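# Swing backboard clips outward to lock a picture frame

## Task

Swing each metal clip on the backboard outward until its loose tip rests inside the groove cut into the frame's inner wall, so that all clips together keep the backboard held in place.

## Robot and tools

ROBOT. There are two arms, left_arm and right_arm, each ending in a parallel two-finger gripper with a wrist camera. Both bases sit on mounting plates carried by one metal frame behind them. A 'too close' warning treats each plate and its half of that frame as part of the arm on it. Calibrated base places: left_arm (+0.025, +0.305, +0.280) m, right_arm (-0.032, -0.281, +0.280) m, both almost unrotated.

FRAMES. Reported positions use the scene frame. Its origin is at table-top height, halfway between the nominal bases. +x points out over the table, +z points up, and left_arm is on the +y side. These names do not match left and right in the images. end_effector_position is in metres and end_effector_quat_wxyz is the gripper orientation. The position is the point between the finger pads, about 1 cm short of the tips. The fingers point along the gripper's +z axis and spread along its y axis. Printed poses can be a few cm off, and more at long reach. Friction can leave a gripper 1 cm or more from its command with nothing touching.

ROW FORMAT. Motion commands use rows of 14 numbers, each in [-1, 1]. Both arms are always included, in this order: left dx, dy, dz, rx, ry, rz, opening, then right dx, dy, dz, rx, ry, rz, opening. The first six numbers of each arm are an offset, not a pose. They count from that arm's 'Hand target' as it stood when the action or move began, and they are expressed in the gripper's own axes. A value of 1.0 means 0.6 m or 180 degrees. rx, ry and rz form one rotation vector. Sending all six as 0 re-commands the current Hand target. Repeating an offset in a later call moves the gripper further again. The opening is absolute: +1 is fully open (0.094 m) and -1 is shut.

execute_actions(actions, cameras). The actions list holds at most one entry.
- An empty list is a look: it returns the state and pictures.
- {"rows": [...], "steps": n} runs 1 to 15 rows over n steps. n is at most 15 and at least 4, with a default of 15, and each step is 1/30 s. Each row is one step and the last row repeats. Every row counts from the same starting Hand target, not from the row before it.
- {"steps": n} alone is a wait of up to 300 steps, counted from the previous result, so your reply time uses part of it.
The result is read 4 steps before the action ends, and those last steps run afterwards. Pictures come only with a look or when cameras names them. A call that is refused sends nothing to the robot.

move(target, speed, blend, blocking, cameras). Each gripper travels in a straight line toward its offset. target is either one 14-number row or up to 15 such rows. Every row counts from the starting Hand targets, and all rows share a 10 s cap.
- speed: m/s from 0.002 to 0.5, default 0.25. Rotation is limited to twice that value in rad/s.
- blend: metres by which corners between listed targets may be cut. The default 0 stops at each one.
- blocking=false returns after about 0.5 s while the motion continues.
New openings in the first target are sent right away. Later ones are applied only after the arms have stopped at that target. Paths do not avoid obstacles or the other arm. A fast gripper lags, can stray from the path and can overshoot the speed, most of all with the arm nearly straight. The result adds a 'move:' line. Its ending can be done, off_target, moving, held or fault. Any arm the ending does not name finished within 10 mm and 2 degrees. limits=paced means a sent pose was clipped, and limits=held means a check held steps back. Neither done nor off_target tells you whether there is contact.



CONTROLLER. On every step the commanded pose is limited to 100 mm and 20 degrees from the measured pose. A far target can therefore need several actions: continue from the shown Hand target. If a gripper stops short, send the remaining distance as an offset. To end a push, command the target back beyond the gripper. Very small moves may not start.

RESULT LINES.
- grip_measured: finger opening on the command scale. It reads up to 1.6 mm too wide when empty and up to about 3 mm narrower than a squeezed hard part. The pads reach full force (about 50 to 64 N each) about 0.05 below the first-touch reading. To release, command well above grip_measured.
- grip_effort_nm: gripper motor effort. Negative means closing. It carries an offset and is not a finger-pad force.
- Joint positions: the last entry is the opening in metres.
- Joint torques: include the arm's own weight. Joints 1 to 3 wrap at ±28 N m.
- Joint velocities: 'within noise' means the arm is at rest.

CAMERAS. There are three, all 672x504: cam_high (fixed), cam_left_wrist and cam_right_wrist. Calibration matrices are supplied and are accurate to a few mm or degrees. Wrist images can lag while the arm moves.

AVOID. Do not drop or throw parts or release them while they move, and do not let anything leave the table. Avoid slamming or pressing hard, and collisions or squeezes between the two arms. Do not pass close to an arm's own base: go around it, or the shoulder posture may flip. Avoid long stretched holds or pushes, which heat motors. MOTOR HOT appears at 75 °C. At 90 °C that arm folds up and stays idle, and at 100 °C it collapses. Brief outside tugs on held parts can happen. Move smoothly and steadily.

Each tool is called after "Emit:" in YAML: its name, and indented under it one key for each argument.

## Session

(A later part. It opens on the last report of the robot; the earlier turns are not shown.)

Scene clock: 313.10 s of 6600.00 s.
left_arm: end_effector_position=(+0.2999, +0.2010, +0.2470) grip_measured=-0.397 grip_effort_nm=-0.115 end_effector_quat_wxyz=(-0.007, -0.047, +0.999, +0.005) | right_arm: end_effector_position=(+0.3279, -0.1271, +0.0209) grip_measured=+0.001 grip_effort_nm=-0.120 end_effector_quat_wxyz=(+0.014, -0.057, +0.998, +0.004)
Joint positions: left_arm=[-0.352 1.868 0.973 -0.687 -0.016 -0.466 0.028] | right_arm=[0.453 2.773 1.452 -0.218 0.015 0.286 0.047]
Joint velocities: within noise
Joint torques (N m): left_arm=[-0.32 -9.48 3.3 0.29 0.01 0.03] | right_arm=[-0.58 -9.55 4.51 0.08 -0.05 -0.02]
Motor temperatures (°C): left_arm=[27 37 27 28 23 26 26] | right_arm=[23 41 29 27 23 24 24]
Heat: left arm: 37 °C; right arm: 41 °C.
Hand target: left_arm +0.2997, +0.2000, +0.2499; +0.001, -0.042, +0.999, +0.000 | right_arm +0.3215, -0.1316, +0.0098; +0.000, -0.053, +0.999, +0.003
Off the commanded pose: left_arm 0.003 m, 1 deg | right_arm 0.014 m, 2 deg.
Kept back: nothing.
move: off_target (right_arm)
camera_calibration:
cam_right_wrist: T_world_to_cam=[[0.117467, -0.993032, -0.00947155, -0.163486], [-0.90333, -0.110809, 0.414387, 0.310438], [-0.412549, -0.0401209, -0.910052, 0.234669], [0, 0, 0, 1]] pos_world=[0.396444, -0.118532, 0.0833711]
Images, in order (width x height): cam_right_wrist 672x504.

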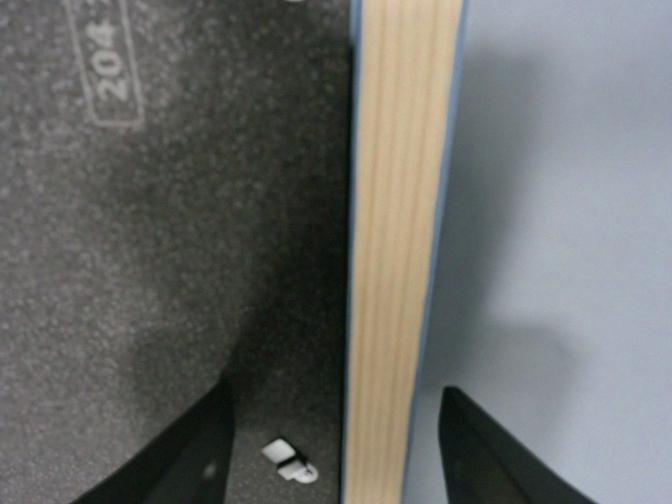

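Emit:
move:
  target:
    - [0,0,0,0,0,0,-0.4,0,0,-0.0587,0,0,0,0.0]
    - [0,0,0,0,0,0,-0.4,-0.0248,-0.0038,-0.0587,0,0,0,0.0]
    - [0,0,0,0,0,0,-0.4,0.0019,-0.0016,-0.0587,0,0,0,0.0]
    - [0,0,0,0,0,0,-0.4,0.0019,-0.0016,0,0,0,0,0.0]
  speed: 0.05
  cameras: ["cam_right_wrist"]

Emit:
zoom_image:
  camera: "cam_right_wrist"
  region: [220, 300, 480, 500]

Scene clock: 316.03 s of 6600.00 s.
left_arm: end_effector_position=(+0.2999, +0.2010, +0.2470) grip_measured=-0.397 grip_effort_nm=-0.120 end_effector_quat_wxyz=(-0.007, -0.047, +0.999, +0.005) | right_arm: end_effector_position=(+0.3253, -0.1346, +0.0208) grip_measured=+0.001 grip_effort_nm=-0.115 end_effector_quat_wxyz=(+0.005, -0.052, +0.999, +0.002)
Joint positions: left_arm=[-0.352 1.868 0.973 -0.687 -0.016 -0.466 0.028] | right_arm=[0.437 2.771 1.446 -0.231 0.013 0.28 0.047]
Joint velocities: within noise
Joint torques (N m): left_arm=[-0.35 -9.5 3.29 0.29 0.02 0.03] | right_arm=[0.59 -9.47 4.33 0.25 -0.06 0.02]
Motor temperatures (°C): left_arm=[27 37 27 28 23 26 26] | right_arm=[23 42 29 27 23 24 24]
Heat: left arm: 37 °C; right arm: 42 °C.
Hand target: left_arm +0.2997, +0.2000, +0.2499; +0.001, -0.042, +0.999, +0.000 | right_arm +0.3206, -0.1327, +0.0098; +0.000, -0.053, +0.999, +0.003
Off the commanded pose: left_arm 0.003 m, 1 deg | right_arm 0.012 m, 1 deg.
Kept back: nothing.
move: off_target (right_arm)
camera_calibration:
cam_right_wrist: T_world_to_cam=[[0.107363, -0.994197, -0.0068066, -0.167602], [-0.897414, -0.0998534, 0.42974, 0.306523], [-0.427926, -0.0400298, -0.902927, 0.238128], [0, 0, 0, 1]] pos_world=[0.394973, -0.12649, 0.0821458]
Images, in order (width x height): cam_right_wrist 672x504.

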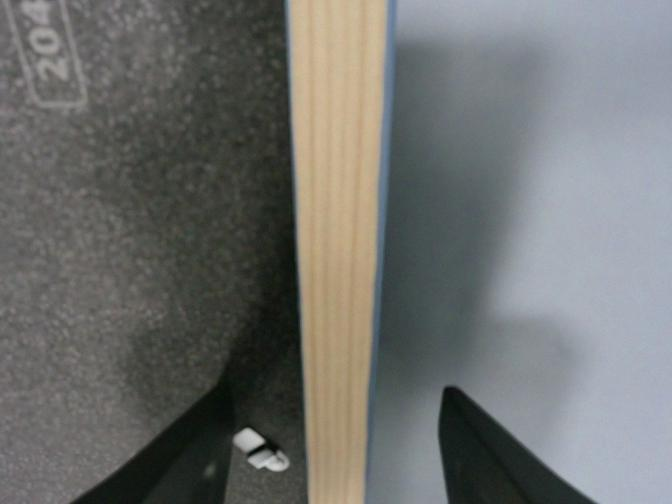

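Scaled by 1.938 from the camera's 672x504 image, which has a finer 960x720 frame.

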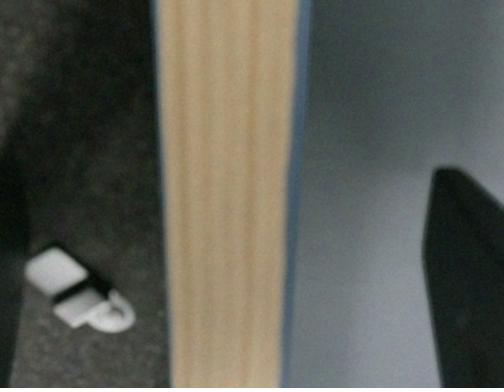

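Emit:
move:
  target:
    - [0,0,0,0,0,0,-0.4,0,0,0.0022,0,0,0,0.0]
    - [0,0,0,0,0,0,-0.4,0,0,0.0022,0,0,0,-0.35]
  speed: 0.03
  cameras: ["cam_right_wrist"]

Emit:
zoom_image:
  camera: "cam_right_wrist"
  region: [220, 350, 420, 500]

Scene clock: 317.57 s of 6600.00 s.
left_arm: end_effector_position=(+0.2999, +0.2010, +0.2470) grip_measured=-0.397 grip_effort_nm=-0.115 end_effector_quat_wxyz=(-0.007, -0.047, +0.999, +0.005) | right_arm: end_effector_position=(+0.3260, -0.1338, +0.0208) grip_measured=-0.348 grip_effort_nm=-0.115 end_effector_quat_wxyz=(+0.006, -0.052, +0.999, +0.003)
Joint positions: left_arm=[-0.352 1.868 0.973 -0.687 -0.016 -0.466 0.028] | right_arm=[0.437 2.772 1.448 -0.229 0.01 0.28 0.031]
Joint velocities: within noise
Joint torques (N m): left_arm=[-0.34 -9.48 3.32 0.29 0.01 0.03] | right_arm=[0.61 -9.2 4.46 0.23 -0.04 0.01]
Motor temperatures (°C): left_arm=[27 37 27 28 23 26 26] | right_arm=[23 42 29 27 23 24 24]
Heat: left arm: 37 °C; right arm: 42 °C.
Hand target: left_arm +0.2997, +0.2000, +0.2499; +0.001, -0.042, +0.999, +0.000 | right_arm +0.3205, -0.1327, +0.0085; +0.000, -0.053, +0.999, +0.003
Off the commanded pose: left_arm 0.003 m, 1 deg | right_arm 0.013 m, 1 deg.
Kept back: nothing.
move: off_target (right_arm); target 2's new opening was sent with right_arm's hand 0.013 m and 1 deg from that target
camera_calibration:
cam_right_wrist: T_world_to_cam=[[0.107373, -0.994167, -0.0101036, -0.166805], [-0.898048, -0.101342, 0.428065, 0.307331], [-0.426592, -0.0368891, -0.903691, 0.238437], [0, 0, 0, 1]] pos_world=[0.395624, -0.125891, 0.0822306]
Images, in order (width x height): cam_right_wrist 672x504.

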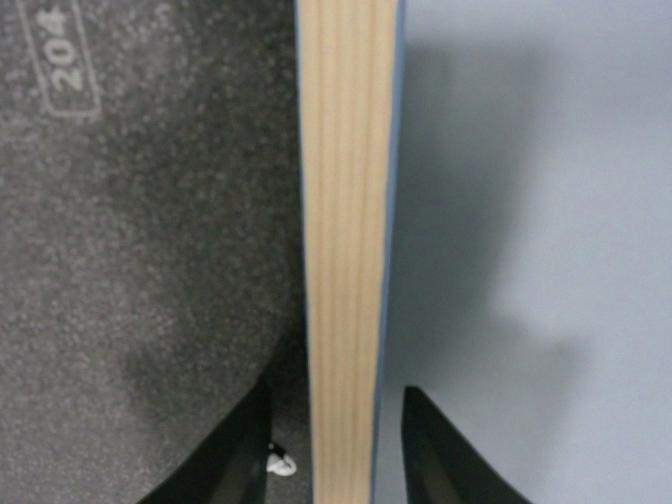

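Scaled by 2.520 from the camera's 672x504 image, which has a finer 960x720 frame.

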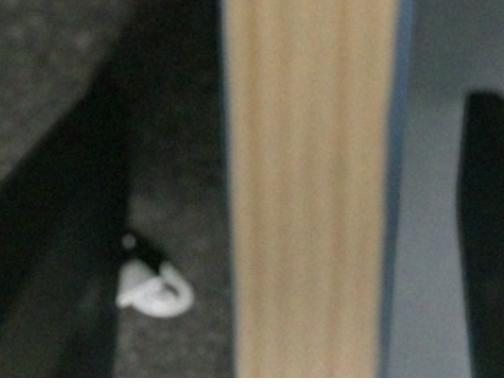

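Emit:
execute_actions:
  actions:
    - {"rows":[[0,0,0,0,0,0,-0.4,0,0,0,0,0,0,-0.5]],"steps":15}
  cameras: []

Emit:
wait:
  seconds: 0.5
  cameras: ["cam_right_wrist"]

Emit:
zoom_image:
  camera: "cam_right_wrist"
  region: [220, 350, 420, 500]

Scene clock: 318.30 s of 6600.00 s.
left_arm: end_effector_position=(+0.2999, +0.2010, +0.2470) grip_measured=-0.397 grip_effort_nm=-0.125 end_effector_quat_wxyz=(-0.007, -0.047, +0.999, +0.005) | right_arm: end_effector_position=(+0.3262, -0.1337, +0.0208) grip_measured=-0.498 grip_effort_nm=-0.105 end_effector_quat_wxyz=(+0.006, -0.052, +0.999, +0.004)
Joint positions: left_arm=[-0.352 1.868 0.973 -0.687 -0.016 -0.466 0.028] | right_arm=[0.437 2.772 1.448 -0.228 0.01 0.28 0.024]
Joint velocities: within noise
Joint torques (N m): left_arm=[-0.31 -9.48 3.29 0.28 0.02 0.03] | right_arm=[0.55 -9.31 4.52 0.24 0 0.02]
Motor temperatures (°C): left_arm=[27 37 27 28 23 26 26] | right_arm=[23 42 29 27 23 24 24]
Heat: left arm: 37 °C; right arm: 42 °C.
Hand target: left_arm +0.2997, +0.2000, +0.2499; +0.001, -0.042, +0.999, +0.000 | right_arm +0.3205, -0.1326, +0.0085; +0.000, -0.053, +0.999, +0.003
Steps of this call (1-11: nothing new was sent; 12-22: this action's first 11). Readings (end_effector_position of left_arm | right_arm):
12: (+0.2999, +0.2010, +0.2470) | (+0.3261, -0.1337, +0.0208)
13: (+0.2999, +0.2010, +0.2470) | (+0.3262, -0.1337, +0.0208)
15: (+0.2999, +0.2010, +0.2470) | (+0.3262, -0.1337, +0.0208)
19: (+0.2999, +0.2010, +0.2470) | (+0.3262, -0.1337, +0.0208)
22: the state above
No camera images: "cameras" was empty.

Scene clock: 318.93 s of 6600.00 s.
left_arm: end_effector_position=(+0.2999, +0.2010, +0.2470) grip_measured=-0.397 grip_effort_nm=-0.120 end_effector_quat_wxyz=(-0.007, -0.047, +0.999, +0.005) | right_arm: end_effector_position=(+0.3262, -0.1337, +0.0208) grip_measured=-0.498 grip_effort_nm=-0.120 end_effector_quat_wxyz=(+0.006, -0.052, +0.999, +0.004)
Joint positions: left_arm=[-0.352 1.868 0.973 -0.687 -0.016 -0.466 0.028] | right_arm=[0.437 2.772 1.448 -0.228 0.01 0.28 0.024]
Joint velocities: within noise
Joint torques (N m): left_arm=[-0.32 -9.48 3.29 0.28 0.01 0.03] | right_arm=[0.55 -9.14 4.52 0.24 -0.03 0.05]
Motor temperatures (°C): left_arm=[27 37 27 28 23 26 26] | right_arm=[23 42 29 27 23 24 24]
Heat: left arm: 37 °C; right arm: 42 °C.
Hand target: left_arm +0.2997, +0.2000, +0.2499; +0.001, -0.042, +0.999, +0.000 | right_arm +0.3205, -0.1326, +0.0085; +0.000, -0.053, +0.999, +0.003
Off the commanded pose: left_arm 0.003 m, 1 deg | right_arm 0.014 m, 1 deg.
Steps of this call (1-4: your previous action's last 4; 5-19: nothing new was sent). Readings (end_effector_position of left_arm | right_arm):
1: (+0.2999, +0.2010, +0.2470) | (+0.3262, -0.1337, +0.0208)
2: (+0.2999, +0.2010, +0.2470) | (+0.3262, -0.1337, +0.0208)
4: (+0.2999, +0.2010, +0.2470) | (+0.3262, -0.1337, +0.0208)
8: (+0.2999, +0.2010, +0.2470) | (+0.3262, -0.1337, +0.0208)
19: the state above
camera_calibration:
cam_right_wrist: T_world_to_cam=[[0.107374, -0.994161, -0.0106786, -0.166675], [-0.89829, -0.101611, 0.427493, 0.307533], [-0.426082, -0.0363093, -0.903956, 0.238425], [0, 0, 0, 1]] pos_world=[0.395739, -0.125796, 0.0822777]
Images, in order (width x height): cam_right_wrist 672x504.

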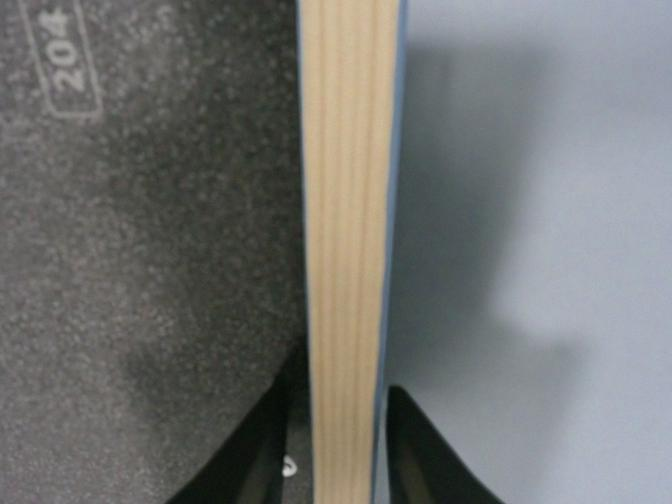

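Scaled by 2.520 from the camera's 672x504 image, which has a finer 960x720 frame.

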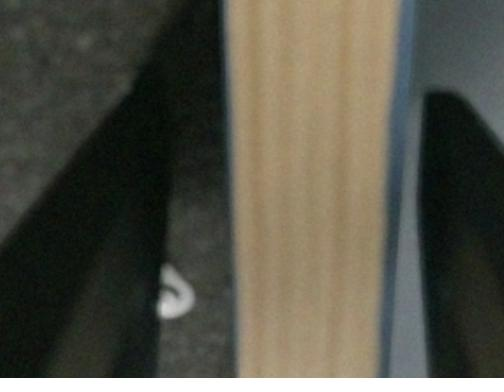

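Emit:
execute_actions:
  actions:
    - {"rows":[[0,0,0,0,0,0,-0.4,0,0,0,0,0,0,0.0]],"steps":15}
  cameras: []

Emit:
wait:
  seconds: 0.5
  cameras: ["cam_right_wrist"]

Emit:
zoom_image:
  camera: "cam_right_wrist"
  region: [220, 350, 420, 500]

Scene clock: 319.50 s of 6600.00 s.
left_arm: end_effector_position=(+0.2999, +0.2010, +0.2470) grip_measured=-0.397 grip_effort_nm=-0.115 end_effector_quat_wxyz=(-0.007, -0.047, +0.999, +0.005) | right_arm: end_effector_position=(+0.3263, -0.1337, +0.0208) grip_measured=-0.002 grip_effort_nm=0.042 end_effector_quat_wxyz=(+0.006, -0.052, +0.999, +0.004)
Joint positions: left_arm=[-0.352 1.868 0.973 -0.687 -0.016 -0.466 0.028] | right_arm=[0.437 2.772 1.448 -0.228 0.01 0.28 0.047]
Joint velocities: within noise
Joint torques (N m): left_arm=[-0.34 -9.47 3.29 0.29 0.01 0.03] | right_arm=[0.53 -9.11 4.45 0.22 0 -0.02]
Motor temperatures (°C): left_arm=[27 37 27 28 23 26 26] | right_arm=[23 42 29 27 23 24 24]
Heat: left arm: 37 °C; right arm: 42 °C.
Hand target: left_arm +0.2997, +0.2000, +0.2499; +0.001, -0.042, +0.999, +0.000 | right_arm +0.3205, -0.1326, +0.0085; +0.000, -0.053, +0.999, +0.003
Steps of this call (1-6: nothing new was sent; 7-17: this action's first 11). Readings (end_effector_position of left_arm | right_arm):
7: (+0.2999, +0.2010, +0.2470) | (+0.3262, -0.1337, +0.0208)
8: (+0.2999, +0.2010, +0.2470) | (+0.3262, -0.1337, +0.0208)
10: (+0.2999, +0.2010, +0.2470) | (+0.3263, -0.1337, +0.0208)
14: (+0.2999, +0.2010, +0.2470) | (+0.3263, -0.1337, +0.0208)
17: the state above
No camera images: "cameras" was empty.

Scene clock: 320.13 s of 6600.00 s.
left_arm: end_effector_position=(+0.2999, +0.2010, +0.2470) grip_measured=-0.397 grip_effort_nm=-0.120 end_effector_quat_wxyz=(-0.007, -0.047, +0.999, +0.005) | right_arm: end_effector_position=(+0.3263, -0.1337, +0.0208) grip_measured=-0.002 grip_effort_nm=0.042 end_effector_quat_wxyz=(+0.006, -0.052, +0.999, +0.004)
Joint positions: left_arm=[-0.352 1.868 0.973 -0.687 -0.016 -0.466 0.028] | right_arm=[0.437 2.772 1.448 -0.228 0.01 0.28 0.047]
Joint velocities: within noise
Joint torques (N m): left_arm=[-0.34 -9.48 3.28 0.29 0.02 0.03] | right_arm=[0.68 -9.07 4.41 0.22 0.03 0.03]
Motor temperatures (°C): left_arm=[27 37 27 28 23 26 26] | right_arm=[23 42 29 27 23 24 24]
Heat: left arm: 37 °C; right arm: 42 °C.
Hand target: left_arm +0.2997, +0.2000, +0.2499; +0.001, -0.042, +0.999, +0.000 | right_arm +0.3205, -0.1326, +0.0085; +0.000, -0.053, +0.999, +0.003
Off the commanded pose: left_arm 0.003 m, 1 deg | right_arm 0.014 m, 1 deg.
Steps of this call (1-4: your previous action's last 4; 5-19: nothing new was sent). Readings (end_effector_position of left_arm | right_arm):
1: (+0.2999, +0.2010, +0.2470) | (+0.3263, -0.1337, +0.0208)
2: (+0.2999, +0.2010, +0.2470) | (+0.3263, -0.1337, +0.0208)
4: (+0.2999, +0.2010, +0.2470) | (+0.3263, -0.1337, +0.0208)
8: (+0.2999, +0.2010, +0.2470) | (+0.3263, -0.1337, +0.0208)
19: the state above
camera_calibration:
cam_right_wrist: T_world_to_cam=[[0.107373, -0.99416, -0.0107826, -0.166647], [-0.898442, -0.101668, 0.427161, 0.307664], [-0.425763, -0.036178, -0.904111, 0.238382], [0, 0, 0, 1]] pos_world=[0.395806, -0.12577, 0.0823047]
Images, in order (width x height): cam_right_wrist 672x504.

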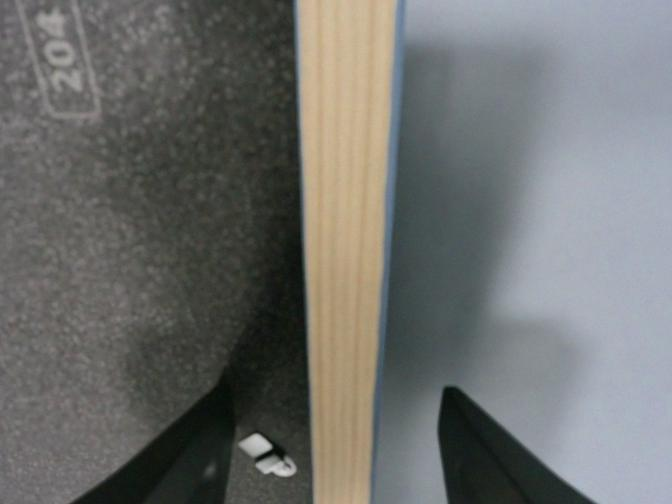

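Scaled by 2.520 from the camera's 672x504 image, which has a finer 960x720 frame.

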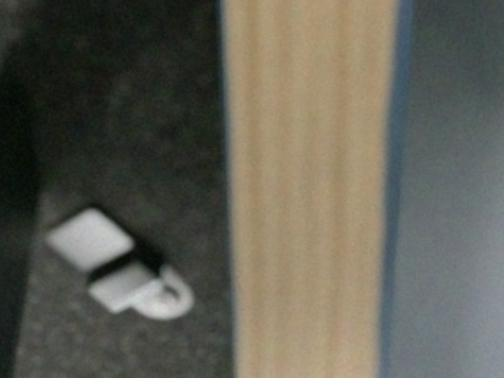

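Emit:
move:
  target:
    - [0,0,0,0,0,0,-0.4,0,0,-0.0608,0,0,0,0.05]
    - [0,0,0,0,0,0,-0.4,-0.0236,0.0012,-0.0608,0,0,0,0.05]
    - [0,0,0,0,0,0,-0.4,0.0032,0.0033,-0.0608,0,0,0,0.05]
    - [0,0,0,0,0,0,-0.4,0.0032,0.0033,0.002,0,0,0,0.05]
  speed: 0.05
  cameras: ["cam_right_wrist"]

Emit:
zoom_image:
  camera: "cam_right_wrist"
  region: [220, 350, 420, 500]

Scene clock: 322.97 s of 6600.00 s.
left_arm: end_effector_position=(+0.2999, +0.2010, +0.2470) grip_measured=-0.397 grip_effort_nm=-0.115 end_effector_quat_wxyz=(-0.007, -0.047, +0.999, +0.005) | right_arm: end_effector_position=(+0.3233, -0.1317, +0.0205) grip_measured=+0.048 grip_effort_nm=0.042 end_effector_quat_wxyz=(+0.004, -0.053, +0.999, +0.004)
Joint positions: left_arm=[-0.352 1.868 0.973 -0.687 -0.016 -0.466 0.028] | right_arm=[0.444 2.771 1.443 -0.229 0.009 0.286 0.049]
Joint velocities: within noise
Joint torques (N m): left_arm=[-0.34 -9.48 3.29 0.28 0.01 0.03] | right_arm=[0.57 -8.84 4.4 0.25 -0.04 0.02]
Motor temperatures (°C): left_arm=[27 37 27 28 23 26 26] | right_arm=[23 42 29 27 23 24 24]
Heat: left arm: 37 °C; right arm: 42 °C.
Hand target: left_arm +0.2997, +0.2000, +0.2499; +0.001, -0.042, +0.999, +0.000 | right_arm +0.3184, -0.1310, +0.0073; +0.000, -0.053, +0.999, +0.003
Off the commanded pose: left_arm 0.003 m, 1 deg | right_arm 0.014 m, 1 deg.
Kept back: nothing.
move: off_target (right_arm)
camera_calibration:
cam_right_wrist: T_world_to_cam=[[0.109291, -0.993956, -0.0103699, -0.164985], [-0.896311, -0.103054, 0.431284, 0.304294], [-0.429746, -0.0378406, -0.902157, 0.237985], [0, 0, 0, 1]] pos_world=[0.393046, -0.123624, 0.0817516]
Images, in order (width x height): cam_right_wrist 672x504.

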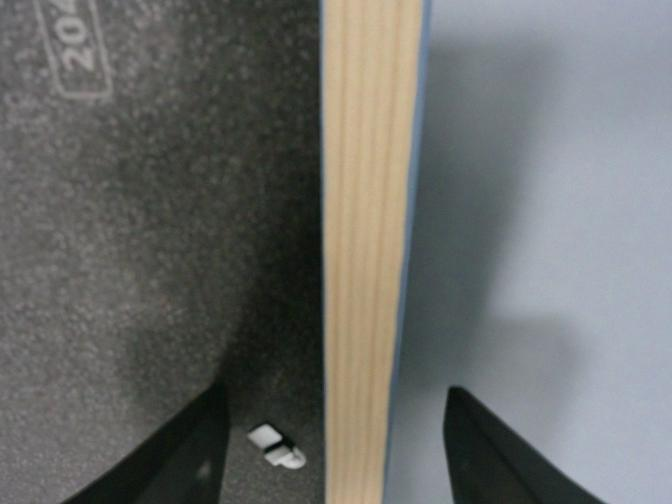

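Scaled by 2.520 from the camera's 672x504 image, which has a finer 960x720 frame.

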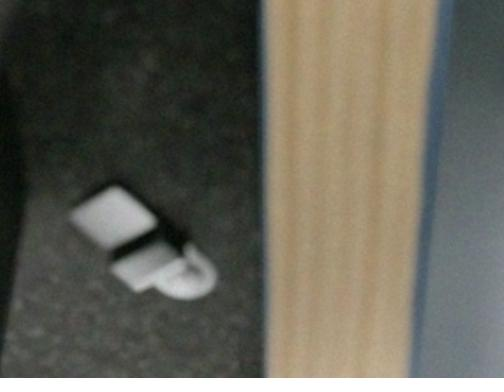

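Emit:
move:
  target: [0,0,0,0,0,0,-0.4,0,0,0.006,0,0,0,0.05]
  speed: 0.03
  cameras: []

Scene clock: 323.90 s of 6600.00 s.
left_arm: end_effector_position=(+0.2999, +0.2010, +0.2470) grip_measured=-0.397 grip_effort_nm=-0.115 end_effector_quat_wxyz=(-0.007, -0.047, +0.999, +0.005) | right_arm: end_effector_position=(+0.3246, -0.1310, +0.0202) grip_measured=+0.048 grip_effort_nm=0.046 end_effector_quat_wxyz=(+0.005, -0.053, +0.999, +0.004)
Joint positions: left_arm=[-0.352 1.868 0.973 -0.687 -0.016 -0.466 0.028] | right_arm=[0.444 2.773 1.448 -0.229 0.009 0.286 0.049]
Joint velocities: within noise
Joint torques (N m): left_arm=[-0.34 -9.5 3.29 0.29 0.01 0.03] | right_arm=[0.66 -8.27 4.45 0.33 0.01 0.03]
Motor temperatures (°C): left_arm=[27 37 27 28 23 26 26] | right_arm=[23 42 29 27 23 24 24]
Heat: left arm: 37 °C; right arm: 42 °C.
Hand target: left_arm +0.2997, +0.2000, +0.2499; +0.001, -0.042, +0.999, +0.000 | right_arm +0.3184, -0.1309, +0.0037; +0.000, -0.053, +0.999, +0.003
Off the commanded pose: left_arm 0.003 m, 1 deg | right_arm 0.018 m, 1 deg.
Kept back: nothing.
move: off_target (right_arm)
No camera images: "cameras" was empty.

Emit:
execute_actions:
  actions:
    - {"rows":[[0,0,0,0,0,0,-0.4,0,0,0,0,0,0,-0.3]],"steps":15}
  cameras: []

Emit:
wait:
  seconds: 0.4
  cameras: ["cam_right_wrist"]

Emit:
zoom_image:
  camera: "cam_right_wrist"
  region: [220, 350, 420, 500]

Scene clock: 325.00 s of 6600.00 s.
left_arm: end_effector_position=(+0.2999, +0.2010, +0.2470) grip_measured=-0.397 grip_effort_nm=-0.120 end_effector_quat_wxyz=(-0.007, -0.047, +0.999, +0.005) | right_arm: end_effector_position=(+0.3257, -0.1292, +0.0202) grip_measured=-0.298 grip_effort_nm=-0.125 end_effector_quat_wxyz=(+0.006, -0.053, +0.999, +0.008)
Joint positions: left_arm=[-0.352 1.868 0.973 -0.687 -0.016 -0.466 0.028] | right_arm=[0.444 2.775 1.451 -0.226 0.002 0.286 0.033]
Joint velocities: left_arm=[-0.022 -0.012 -0.037 0.168 -0.007 -0.037 -0.001] | right_arm=[within noise]
Joint torques (N m): left_arm=[-0.32 -9.48 3.29 0.29 0.01 0.02] | right_arm=[0.5 -8.53 4.19 0.33 0.06 0.05]
Motor temperatures (°C): left_arm=[27 37 27 28 23 26 26] | right_arm=[23 42 29 27 23 24 24]
Heat: left arm: 37 °C; right arm: 42 °C.
Hand target: left_arm +0.2997, +0.2000, +0.2499; +0.001, -0.042, +0.999, +0.000 | right_arm +0.3183, -0.1310, +0.0036; +0.000, -0.053, +0.999, +0.003
Steps of this call (1-22: nothing new was sent; 23-33: this action's first 11). Readings (end_effector_position of left_arm | right_arm):
23: (+0.2999, +0.2010, +0.2470) | (+0.3246, -0.1305, +0.0202)
24: (+0.2999, +0.2010, +0.2470) | (+0.3254, -0.1297, +0.0203)
26: (+0.2999, +0.2010, +0.2470) | (+0.3257, -0.1293, +0.0202)
30: (+0.2999, +0.2010, +0.2470) | (+0.3257, -0.1292, +0.0202)
33: the state above
No camera images: "cameras" was empty.

Scene clock: 325.53 s of 6600.00 s.
left_arm: end_effector_position=(+0.2999, +0.2010, +0.2470) grip_measured=-0.397 grip_effort_nm=-0.120 end_effector_quat_wxyz=(-0.007, -0.047, +0.999, +0.005) | right_arm: end_effector_position=(+0.3257, -0.1292, +0.0202) grip_measured=-0.298 grip_effort_nm=-0.120 end_effector_quat_wxyz=(+0.006, -0.053, +0.999, +0.008)
Joint positions: left_arm=[-0.352 1.868 0.973 -0.687 -0.016 -0.466 0.028] | right_arm=[0.444 2.775 1.451 -0.226 0.002 0.286 0.033]
Joint velocities: within noise
Joint torques (N m): left_arm=[-0.34 -9.47 3.3 0.29 0.01 0.04] | right_arm=[0.5 -8.42 4.3 0.32 0.06 0.02]
Motor temperatures (°C): left_arm=[27 37 27 28 23 26 26] | right_arm=[23 42 29 27 23 24 24]
Heat: left arm: 37 °C; right arm: 42 °C.
Hand target: left_arm +0.2997, +0.2000, +0.2499; +0.001, -0.042, +0.999, +0.000 | right_arm +0.3183, -0.1310, +0.0036; +0.000, -0.053, +0.999, +0.003
Off the commanded pose: left_arm 0.003 m, 1 deg | right_arm 0.018 m, 1 deg.
Steps of this call (1-4: your previous action's last 4; 5-16: nothing new was sent). Readings (end_effector_position of left_arm | right_arm):
1: (+0.2999, +0.2010, +0.2470) | (+0.3257, -0.1292, +0.0202)
2: (+0.2999, +0.2010, +0.2470) | (+0.3257, -0.1292, +0.0202)
4: (+0.2999, +0.2010, +0.2470) | (+0.3257, -0.1292, +0.0202)
8: (+0.2999, +0.2010, +0.2470) | (+0.3257, -0.1292, +0.0202)
16: the state above
camera_calibration:
cam_right_wrist: T_world_to_cam=[[0.109358, -0.993807, -0.0197107, -0.162608], [-0.897938, -0.107275, 0.426848, 0.306956], [-0.426319, -0.0289803, -0.904109, 0.238853], [0, 0, 0, 1]] pos_world=[0.395237, -0.12175, 0.0817202]
Images, in order (width x height): cam_right_wrist 672x504.

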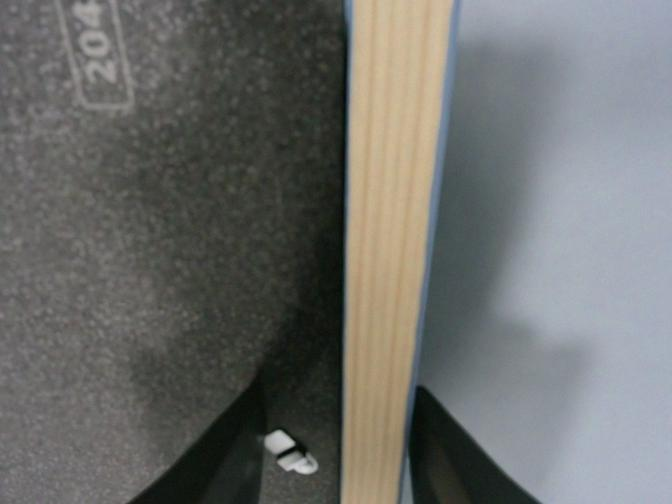

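Scaled by 2.520 from the camera's 672x504 image, which has a finer 960x720 frame.

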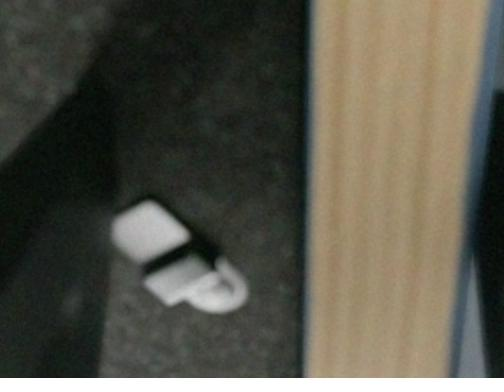

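Emit:
move:
  target:
    - [0,0,0,0,0,0,-0.4,0,0,-0.069,0,0,0,0.0]
    - [0,0,0,0,0,0,-0.4,-0.0266,-0.0065,-0.069,0,0,0,0.0]
    - [0,0,0,0,0,0,-0.4,0.0001,-0.0043,-0.069,0,0,0,0.0]
    - [0,0,0,0,0,0,-0.4,0.0001,-0.0043,-0.0032,0,0,0,0.0]
  speed: 0.05
  cameras: ["cam_right_wrist"]

Emit:
zoom_image:
  camera: "cam_right_wrist"
  region: [220, 350, 420, 500]

Scene clock: 328.53 s of 6600.00 s.
left_arm: end_effector_position=(+0.2999, +0.2010, +0.2470) grip_measured=-0.397 grip_effort_nm=-0.120 end_effector_quat_wxyz=(-0.007, -0.047, +0.999, +0.005) | right_arm: end_effector_position=(+0.3235, -0.1325, +0.0203) grip_measured=-0.001 grip_effort_nm=0.046 end_effector_quat_wxyz=(+0.003, -0.053, +0.999, +0.007)
Joint positions: left_arm=[-0.352 1.868 0.973 -0.687 -0.016 -0.466 0.028] | right_arm=[0.439 2.771 1.442 -0.226 0.002 0.28 0.047]
Joint velocities: within noise
Joint torques (N m): left_arm=[-0.32 -9.5 3.29 0.28 0.01 0.03] | right_arm=[0.4 -8.81 4.4 0.32 0.05 0.03]
Motor temperatures (°C): left_arm=[27 37 27 28 23 26 26] | right_arm=[23 42 29 27 23 24 24]
Heat: left arm: 37 °C; right arm: 42 °C.
Hand target: left_arm +0.2997, +0.2000, +0.2499; +0.001, -0.042, +0.999, +0.000 | right_arm +0.3186, -0.1334, +0.0056; +0.000, -0.053, +0.999, +0.003
Off the commanded pose: left_arm 0.003 m, 1 deg | right_arm 0.016 m, 1 deg.
Kept back: nothing.
move: off_target (right_arm)
camera_calibration:
cam_right_wrist: T_world_to_cam=[[0.109706, -0.993817, -0.0170938, -0.165804], [-0.89545, -0.106283, 0.432289, 0.303794], [-0.431433, -0.0321182, -0.901573, 0.239077], [0, 0, 0, 1]] pos_world=[0.393367, -0.124812, 0.081384]
Images, in order (width x height): cam_right_wrist 672x504.

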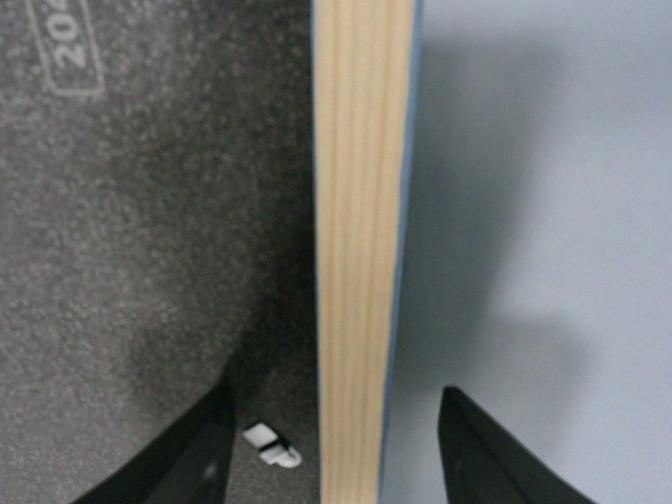

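Scaled by 2.520 from the camera's 672x504 image, which has a finer 960x720 frame.

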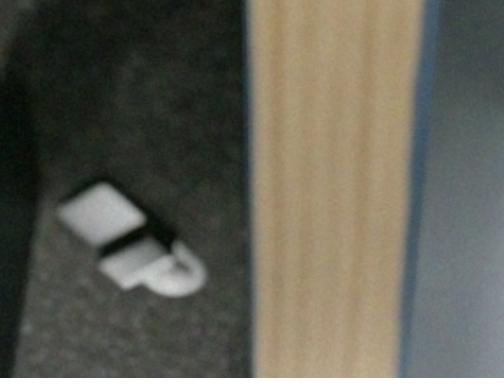

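Emit:
execute_actions:
  actions:
    - {"rows":[[0,0,0,0,0,0,-0.4,0,0,0,0,0,0,-0.2]],"steps":15}
  cameras: []

Emit:
wait:
  seconds: 0.4
  cameras: ["cam_right_wrist"]

Emit:
zoom_image:
  camera: "cam_right_wrist"
  region: [220, 350, 420, 500]

Emit:
execute_actions:
  actions:
    - {"rows":[[0,0,0,0,0,0,-0.4,0,0,0,0,0,0,-0.32]],"steps":15}
  cameras: []

Emit:
wait:
  seconds: 0.4
  cameras: ["cam_right_wrist"]

Emit:
zoom_image:
  camera: "cam_right_wrist"
  region: [220, 350, 420, 500]

Scene clock: 329.30 s of 6600.00 s.
left_arm: end_effector_position=(+0.2999, +0.2010, +0.2470) grip_measured=-0.397 grip_effort_nm=-0.120 end_effector_quat_wxyz=(-0.007, -0.047, +0.999, +0.005) | right_arm: end_effector_position=(+0.3242, -0.1319, +0.0203) grip_measured=-0.198 grip_effort_nm=-0.125 end_effector_quat_wxyz=(+0.005, -0.053, +0.999, +0.008)
Joint positions: left_arm=[-0.352 1.868 0.973 -0.687 -0.016 -0.466 0.028] | right_arm=[0.439 2.771 1.442 -0.223 0.001 0.28 0.038]
Joint velocities: within noise
Joint torques (N m): left_arm=[-0.34 -9.48 3.29 0.28 0.01 0.03] | right_arm=[0.68 -8.73 4.44 0.26 0.08 0.02]
Motor temperatures (°C): left_arm=[27 37 27 28 23 26 26] | right_arm=[23 42 29 27 23 24 24]
Heat: left arm: 37 °C; right arm: 42 °C.
Hand target: left_arm +0.2997, +0.2000, +0.2499; +0.001, -0.042, +0.999, +0.000 | right_arm +0.3185, -0.1334, +0.0056; +0.000, -0.053, +0.999, +0.003
Steps of this call (1-12: nothing new was sent; 13-23: this action's first 11). Readings (end_effector_position of left_arm | right_arm):
13: (+0.2999, +0.2010, +0.2470) | (+0.3236, -0.1323, +0.0203)
14: (+0.2999, +0.2010, +0.2470) | (+0.3241, -0.1320, +0.0203)
16: (+0.2999, +0.2010, +0.2470) | (+0.3242, -0.1319, +0.0203)
20: (+0.2999, +0.2010, +0.2470) | (+0.3242, -0.1319, +0.0203)
23: the state above
No camera images: "cameras" was empty.

Scene clock: 329.83 s of 6600.00 s.
left_arm: end_effector_position=(+0.2999, +0.2010, +0.2470) grip_measured=-0.397 grip_effort_nm=-0.120 end_effector_quat_wxyz=(-0.007, -0.047, +0.999, +0.005) | right_arm: end_effector_position=(+0.3242, -0.1319, +0.0203) grip_measured=-0.198 grip_effort_nm=-0.120 end_effector_quat_wxyz=(+0.005, -0.053, +0.999, +0.008)
Joint positions: left_arm=[-0.352 1.868 0.973 -0.687 -0.016 -0.466 0.028] | right_arm=[0.439 2.771 1.442 -0.223 0.001 0.28 0.038]
Joint velocities: within noise
Joint torques (N m): left_arm=[-0.35 -9.46 3.29 0.28 0.01 0.04] | right_arm=[0.34 -8.5 4.37 0.3 0.11 -0.01]
Motor temperatures (°C): left_arm=[27 37 27 28 23 26 26] | right_arm=[23 42 29 27 23 24 24]
Heat: left arm: 37 °C; right arm: 42 °C.
Hand target: left_arm +0.2997, +0.2000, +0.2499; +0.001, -0.042, +0.999, +0.000 | right_arm +0.3185, -0.1334, +0.0056; +0.000, -0.053, +0.999, +0.003
Off the commanded pose: left_arm 0.003 m, 1 deg | right_arm 0.016 m, 1 deg.
Steps of this call (1-4: your previous action's last 4; 5-16: nothing new was sent). Readings (end_effector_position of left_arm | right_arm):
1: (+0.2999, +0.2010, +0.2470) | (+0.3242, -0.1319, +0.0203)
2: (+0.2999, +0.2010, +0.2470) | (+0.3242, -0.1319, +0.0203)
4: (+0.2999, +0.2010, +0.2470) | (+0.3242, -0.1319, +0.0203)
8: (+0.2999, +0.2010, +0.2470) | (+0.3242, -0.1319, +0.0203)
16: the state above
camera_calibration:
cam_right_wrist: T_world_to_cam=[[0.109733, -0.993761, -0.0199669, -0.165162], [-0.896666, -0.10764, 0.429422, 0.304805], [-0.428892, -0.0292182, -0.902883, 0.239021], [0, 0, 0, 1]] pos_world=[0.393946, -0.124338, 0.0816205]
Images, in order (width x height): cam_right_wrist 672x504.

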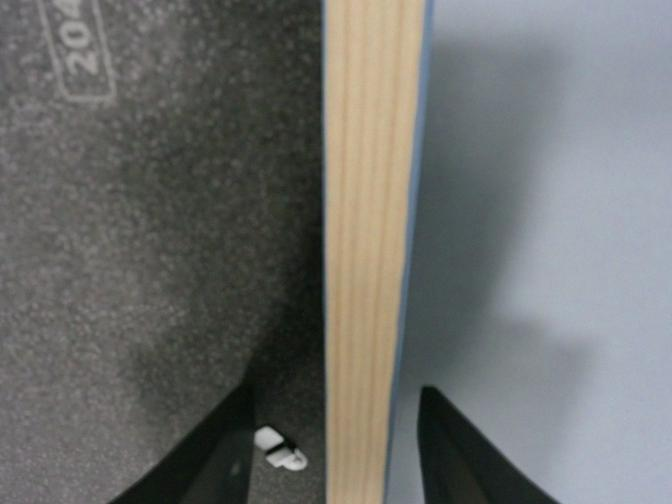

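Scaled by 2.520 from the camera's 672x504 image, which has a finer 960x720 frame.

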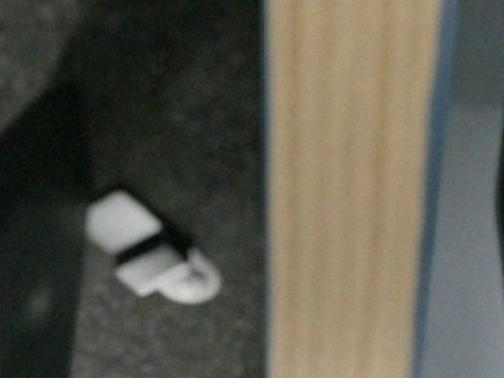

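Scene clock: 330.20 s of 6600.00 s.
left_arm: end_effector_position=(+0.2999, +0.2010, +0.2470) grip_measured=-0.397 grip_effort_nm=-0.115 end_effector_quat_wxyz=(-0.007, -0.047, +0.999, +0.005) | right_arm: end_effector_position=(+0.3247, -0.1314, +0.0203) grip_measured=-0.318 grip_effort_nm=-0.115 end_effector_quat_wxyz=(+0.006, -0.053, +0.999, +0.009)
Joint positions: left_arm=[-0.352 1.868 0.973 -0.687 -0.016 -0.466 0.028] | right_arm=[0.439 2.771 1.442 -0.22 -0.001 0.28 0.032]
Joint velocities: within noise
Joint torques (N m): left_arm=[-0.34 -9.5 3.29 0.29 0.01 0.03] | right_arm=[0.43 -8.62 4.38 0.26 0.09 0.04]
Motor temperatures (°C): left_arm=[27 37 27 28 23 26 26] | right_arm=[23 42 29 27 23 24 24]
Heat: left arm: 37 °C; right arm: 42 °C.
Hand target: left_arm +0.2997, +0.2000, +0.2499; +0.001, -0.042, +0.999, +0.000 | right_arm +0.3185, -0.1334, +0.0056; +0.000, -0.053, +0.999, +0.003
Steps of this call (1-11: this action's first 11). Readings (end_effector_position of left_arm | right_arm):
1: (+0.2999, +0.2010, +0.2470) | (+0.3243, -0.1317, +0.0203)
2: (+0.2999, +0.2010, +0.2470) | (+0.3246, -0.1315, +0.0203)
4: (+0.2999, +0.2010, +0.2470) | (+0.3247, -0.1314, +0.0203)
8: (+0.2999, +0.2010, +0.2470) | (+0.3247, -0.1314, +0.0203)
11: the state above
No camera images: "cameras" was empty.

Scene clock: 330.73 s of 6600.00 s.
left_arm: end_effector_position=(+0.2999, +0.2010, +0.2470) grip_measured=-0.397 grip_effort_nm=-0.120 end_effector_quat_wxyz=(-0.007, -0.047, +0.999, +0.005) | right_arm: end_effector_position=(+0.3247, -0.1314, +0.0203) grip_measured=-0.318 grip_effort_nm=-0.120 end_effector_quat_wxyz=(+0.006, -0.053, +0.999, +0.009)
Joint positions: left_arm=[-0.352 1.868 0.973 -0.687 -0.016 -0.466 0.028] | right_arm=[0.439 2.771 1.442 -0.22 -0.001 0.28 0.032]
Joint velocities: within noise
Joint torques (N m): left_arm=[-0.34 -9.5 3.29 0.28 0.02 0.03] | right_arm=[0.35 -8.69 4.55 0.26 0.1 0.01]
Motor temperatures (°C): left_arm=[27 37 27 28 23 26 26] | right_arm=[23 42 29 27 23 24 24]
Heat: left arm: 37 °C; right arm: 42 °C.
Hand target: left_arm +0.2997, +0.2000, +0.2499; +0.001, -0.042, +0.999, +0.000 | right_arm +0.3185, -0.1334, +0.0056; +0.000, -0.053, +0.999, +0.003
Off the commanded pose: left_arm 0.003 m, 1 deg | right_arm 0.016 m, 1 deg.
Steps of this call (1-4: your previous action's last 4; 5-16: nothing new was sent). Readings (end_effector_position of left_arm | right_arm):
1: (+0.2999, +0.2010, +0.2470) | (+0.3247, -0.1314, +0.0203)
2: (+0.2999, +0.2010, +0.2470) | (+0.3247, -0.1314, +0.0203)
4: (+0.2999, +0.2010, +0.2470) | (+0.3247, -0.1314, +0.0203)
8: (+0.2999, +0.2010, +0.2470) | (+0.3247, -0.1314, +0.0203)
16: the state above
camera_calibration:
cam_right_wrist: T_world_to_cam=[[0.109757, -0.993722, -0.0216906, -0.164778], [-0.897392, -0.108453, 0.427698, 0.305411], [-0.427366, -0.0274777, -0.903661, 0.238985], [0, 0, 0, 1]] pos_world=[0.394293, -0.124054, 0.0817639]
Images, in order (width x height): cam_right_wrist 672x504.

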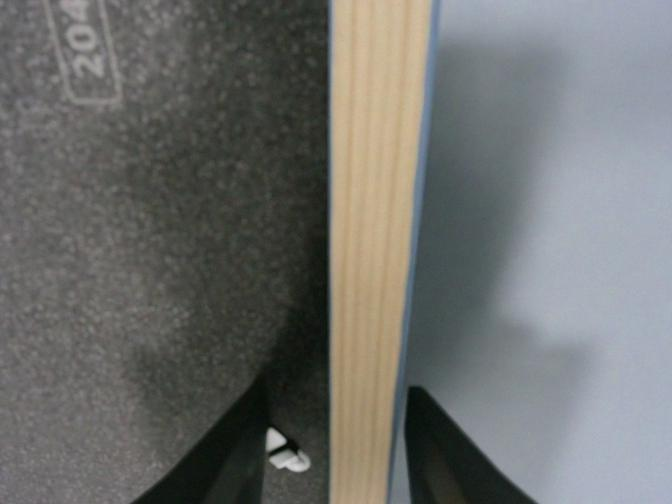

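Scaled by 2.520 from the camera's 672x504 image, which has a finer 960x720 frame.

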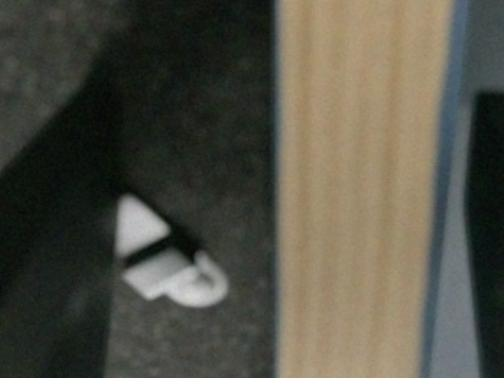

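Emit:
move:
  target:
    - [0,0,0,0,0,0,-0.4,0,0,-0.0657,0,0,0,0.0]
    - [0,0,0,0,0,0,-0.4,-0.0195,0.0015,-0.0657,0,0,0,0.0]
    - [0,0,0,0,0,0,-0.4,0.0073,0.0037,-0.0657,0,0,0,0.0]
    - [0,0,0,0,0,0,-0.4,0.0073,0.0037,-0.004,0,0,0,0.0]
  speed: 0.05
  cameras: ["cam_right_wrist"]

Emit:
zoom_image:
  camera: "cam_right_wrist"
  region: [220, 350, 420, 500]

Emit:
execute_actions:
  actions:
    - {"rows":[[0,0,0,0,0,0,-0.4,0,0,0,0,0,0,-0.25]],"steps":15}
  cameras: []

Emit:
wait:
  seconds: 0.4
  cameras: ["cam_right_wrist"]

Emit:
zoom_image:
  camera: "cam_right_wrist"
  region: [220, 350, 420, 500]

Scene clock: 335.23 s of 6600.00 s.
left_arm: end_effector_position=(+0.2999, +0.2010, +0.2470) grip_measured=-0.397 grip_effort_nm=-0.120 end_effector_quat_wxyz=(-0.007, -0.047, +0.999, +0.005) | right_arm: end_effector_position=(+0.3178, -0.1312, +0.0203) grip_measured=-0.001 grip_effort_nm=0.042 end_effector_quat_wxyz=(+0.002, -0.053, +0.999, +0.007)
Joint positions: left_arm=[-0.352 1.868 0.973 -0.687 -0.016 -0.466 0.028] | right_arm=[0.447 2.764 1.419 -0.212 0.001 0.288 0.047]
Joint velocities: within noise
Joint torques (N m): left_arm=[-0.34 -9.47 3.3 0.28 0.01 0.03] | right_arm=[0.5 -8.98 4.31 0.29 0.09 0.03]
Motor temperatures (°C): left_arm=[27 37 27 28 23 26 26] | right_arm=[23 43 29 27 23 24 24]
Heat: left arm: 37 °C; right arm: 43 °C.
Hand target: left_arm +0.2997, +0.2000, +0.2499; +0.001, -0.042, +0.999, +0.000 | right_arm +0.3140, -0.1318, +0.0080; +0.000, -0.053, +0.999, +0.003
Off the commanded pose: left_arm 0.003 m, 1 deg | right_arm 0.013 m, 1 deg.
Kept back: nothing.
move: off_target (right_arm)
camera_calibration:
cam_right_wrist: T_world_to_cam=[[0.109326, -0.993833, -0.0185139, -0.163691], [-0.894391, -0.10648, 0.434427, 0.298415], [-0.43372, -0.0309357, -0.900517, 0.23751], [0, 0, 0, 1]] pos_world=[0.387808, -0.123559, 0.0812116]
Images, in order (width x height): cam_right_wrist 672x504.

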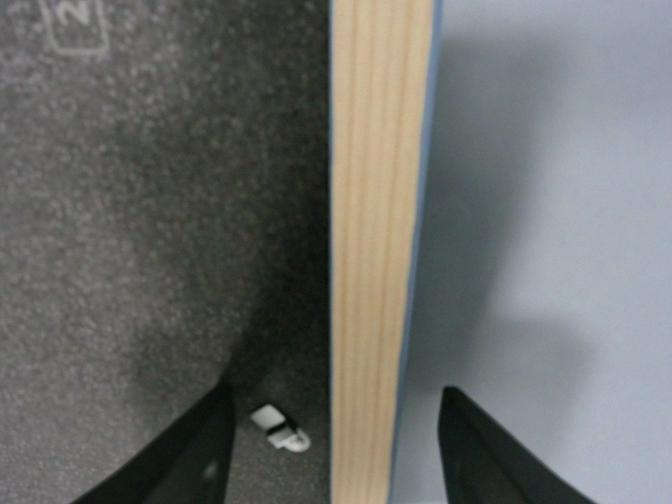

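Scaled by 2.520 from the camera's 672x504 image, which has a finer 960x720 frame.

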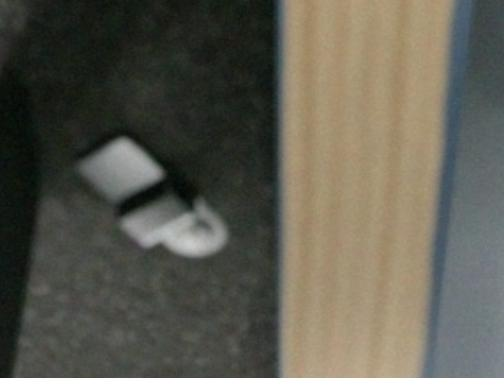

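Scene clock: 335.60 s of 6600.00 s.
left_arm: end_effector_position=(+0.2999, +0.2010, +0.2470) grip_measured=-0.397 grip_effort_nm=-0.120 end_effector_quat_wxyz=(-0.007, -0.047, +0.999, +0.005) | right_arm: end_effector_position=(+0.3184, -0.1307, +0.0203) grip_measured=-0.248 grip_effort_nm=-0.120 end_effector_quat_wxyz=(+0.003, -0.053, +0.999, +0.009)
Joint positions: left_arm=[-0.352 1.868 0.973 -0.687 -0.016 -0.466 0.028] | right_arm=[0.447 2.764 1.419 -0.209 -0.001 0.288 0.035]
Joint velocities: within noise
Joint torques (N m): left_arm=[-0.34 -9.47 3.3 0.29 0.01 0.03] | right_arm=[0.54 -9.07 4.34 0.24 0.1 0.07]
Motor temperatures (°C): left_arm=[27 37 27 28 23 26 26] | right_arm=[23 42 29 27 23 24 24]
Heat: left arm: 37 °C; right arm: 42 °C.
Hand target: left_arm +0.2997, +0.2000, +0.2499; +0.001, -0.042, +0.999, +0.000 | right_arm +0.3139, -0.1318, +0.0080; +0.000, -0.053, +0.999, +0.003
Steps of this call (1-11: this action's first 11). Readings (end_effector_position of left_arm | right_arm):
1: (+0.2999, +0.2010, +0.2470) | (+0.3178, -0.1311, +0.0203)
2: (+0.2999, +0.2010, +0.2470) | (+0.3181, -0.1310, +0.0203)
4: (+0.2999, +0.2010, +0.2470) | (+0.3184, -0.1307, +0.0203)
8: (+0.2999, +0.2010, +0.2470) | (+0.3184, -0.1307, +0.0203)
11: the state above
No camera images: "cameras" was empty.

Scene clock: 336.13 s of 6600.00 s.
left_arm: end_effector_position=(+0.2999, +0.2010, +0.2470) grip_measured=-0.397 grip_effort_nm=-0.120 end_effector_quat_wxyz=(-0.007, -0.047, +0.999, +0.005) | right_arm: end_effector_position=(+0.3184, -0.1307, +0.0203) grip_measured=-0.248 grip_effort_nm=-0.120 end_effector_quat_wxyz=(+0.003, -0.053, +0.999, +0.009)
Joint positions: left_arm=[-0.352 1.868 0.973 -0.687 -0.016 -0.466 0.028] | right_arm=[0.447 2.764 1.419 -0.209 -0.001 0.288 0.035]
Joint velocities: within noise
Joint torques (N m): left_arm=[-0.34 -9.47 3.29 0.29 0.02 0.03] | right_arm=[0.5 -8.95 4.26 0.27 0.1 0.02]
Motor temperatures (°C): left_arm=[27 37 27 28 23 26 26] | right_arm=[23 42 29 27 23 24 24]
Heat: left arm: 37 °C; right arm: 42 °C.
Hand target: left_arm +0.2997, +0.2000, +0.2499; +0.001, -0.042, +0.999, +0.000 | right_arm +0.3139, -0.1318, +0.0080; +0.000, -0.053, +0.999, +0.003
Off the commanded pose: left_arm 0.003 m, 1 deg | right_arm 0.013 m, 1 deg.
Steps of this call (1-4: your previous action's last 4; 5-16: nothing new was sent). Readings (end_effector_position of left_arm | right_arm):
1: (+0.2999, +0.2010, +0.2470) | (+0.3184, -0.1307, +0.0203)
2: (+0.2999, +0.2010, +0.2470) | (+0.3184, -0.1307, +0.0203)
4: (+0.2999, +0.2010, +0.2470) | (+0.3184, -0.1307, +0.0203)
8: (+0.2999, +0.2010, +0.2470) | (+0.3184, -0.1307, +0.0203)
16: the state above
camera_calibration:
cam_right_wrist: T_world_to_cam=[[0.109345, -0.993793, -0.0204674, -0.163244], [-0.895425, -0.10742, 0.43206, 0.299272], [-0.431577, -0.0289166, -0.901613, 0.237408], [0, 0, 0, 1]] pos_world=[0.388286, -0.123218, 0.0814051]
Images, in order (width x height): cam_right_wrist 672x504.

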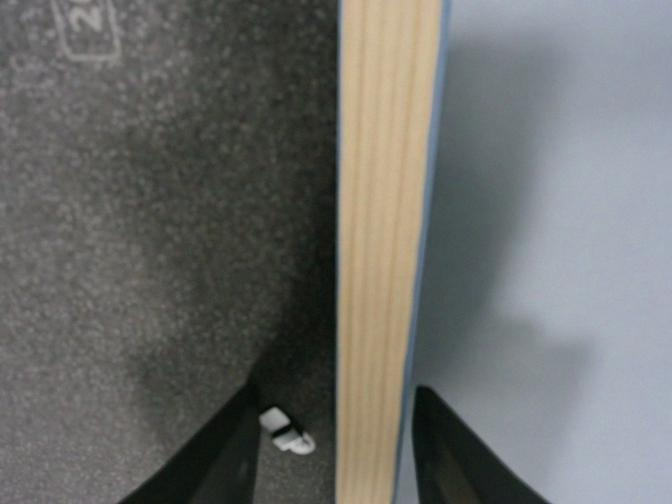

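Scaled by 2.520 from the camera's 672x504 image, which has a finer 960x720 frame.

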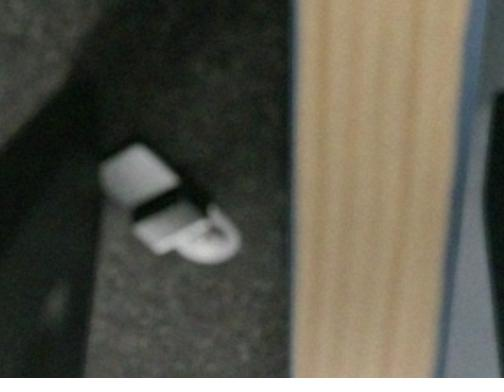

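Emit:
move:
  target: [0,0,0,0,0,0,-0.4,0,-0.013,0,0,0,0,-0.25]
  speed: 0.03
  cameras: ["cam_right_wrist"]

Emit:
zoom_image:
  camera: "cam_right_wrist"
  region: [220, 350, 420, 500]

Scene clock: 337.10 s of 6600.00 s.
left_arm: end_effector_position=(+0.2999, +0.2010, +0.2470) grip_measured=-0.397 grip_effort_nm=-0.120 end_effector_quat_wxyz=(-0.007, -0.047, +0.999, +0.005) | right_arm: end_effector_position=(+0.3191, -0.1318, +0.0203) grip_measured=-0.248 grip_effort_nm=-0.120 end_effector_quat_wxyz=(+0.004, -0.055, +0.998, +0.009)
Joint positions: left_arm=[-0.352 1.868 0.973 -0.687 -0.016 -0.466 0.028] | right_arm=[0.443 2.764 1.419 -0.208 -0.001 0.28 0.035]
Joint velocities: within noise
Joint torques (N m): left_arm=[-0.34 -9.48 3.3 0.28 0.01 0.04] | right_arm=[-0.57 -9.29 3.36 0.32 0.1 -0.07]
Motor temperatures (°C): left_arm=[27 37 27 28 23 26 26] | right_arm=[23 42 29 27 23 24 24]
Heat: left arm: 37 °C; right arm: 42 °C.
Hand target: left_arm +0.2997, +0.2000, +0.2499; +0.001, -0.042, +0.999, +0.000 | right_arm +0.3148, -0.1394, +0.0080; +0.000, -0.053, +0.999, +0.003
Off the commanded pose: left_arm 0.003 m, 1 deg | right_arm 0.015 m, 1 deg.
Kept back: nothing.
move: off_target (right_arm)
camera_calibration:
cam_right_wrist: T_world_to_cam=[[0.114659, -0.99319, -0.0206834, -0.166037], [-0.895347, -0.112338, 0.430969, 0.299197], [-0.430357, -0.0308956, -0.90213, 0.237055], [0, 0, 0, 1]] pos_world=[0.388941, -0.123971, 0.081476]
Images, in order (width x height): cam_right_wrist 672x504.

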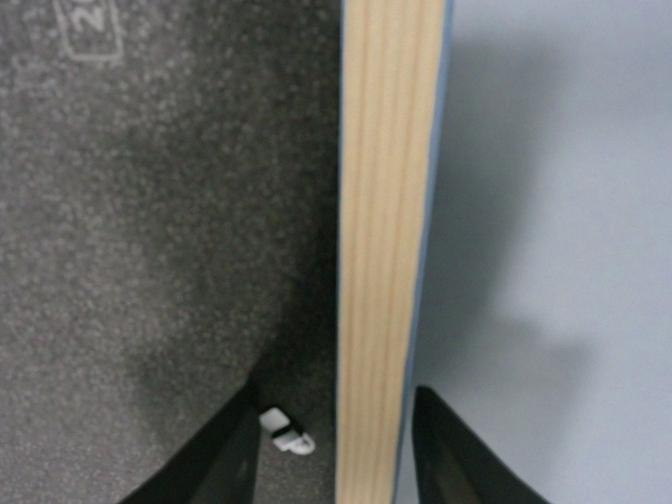

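Scaled by 2.520 from the camera's 672x504 image, which has a finer 960x720 frame.

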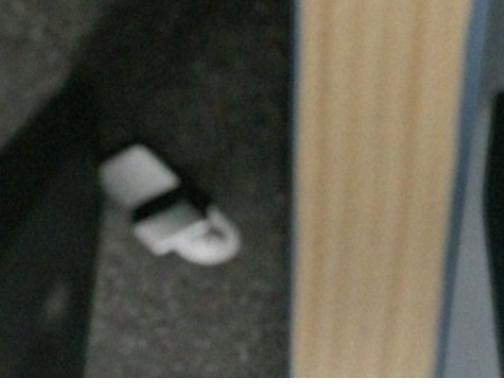

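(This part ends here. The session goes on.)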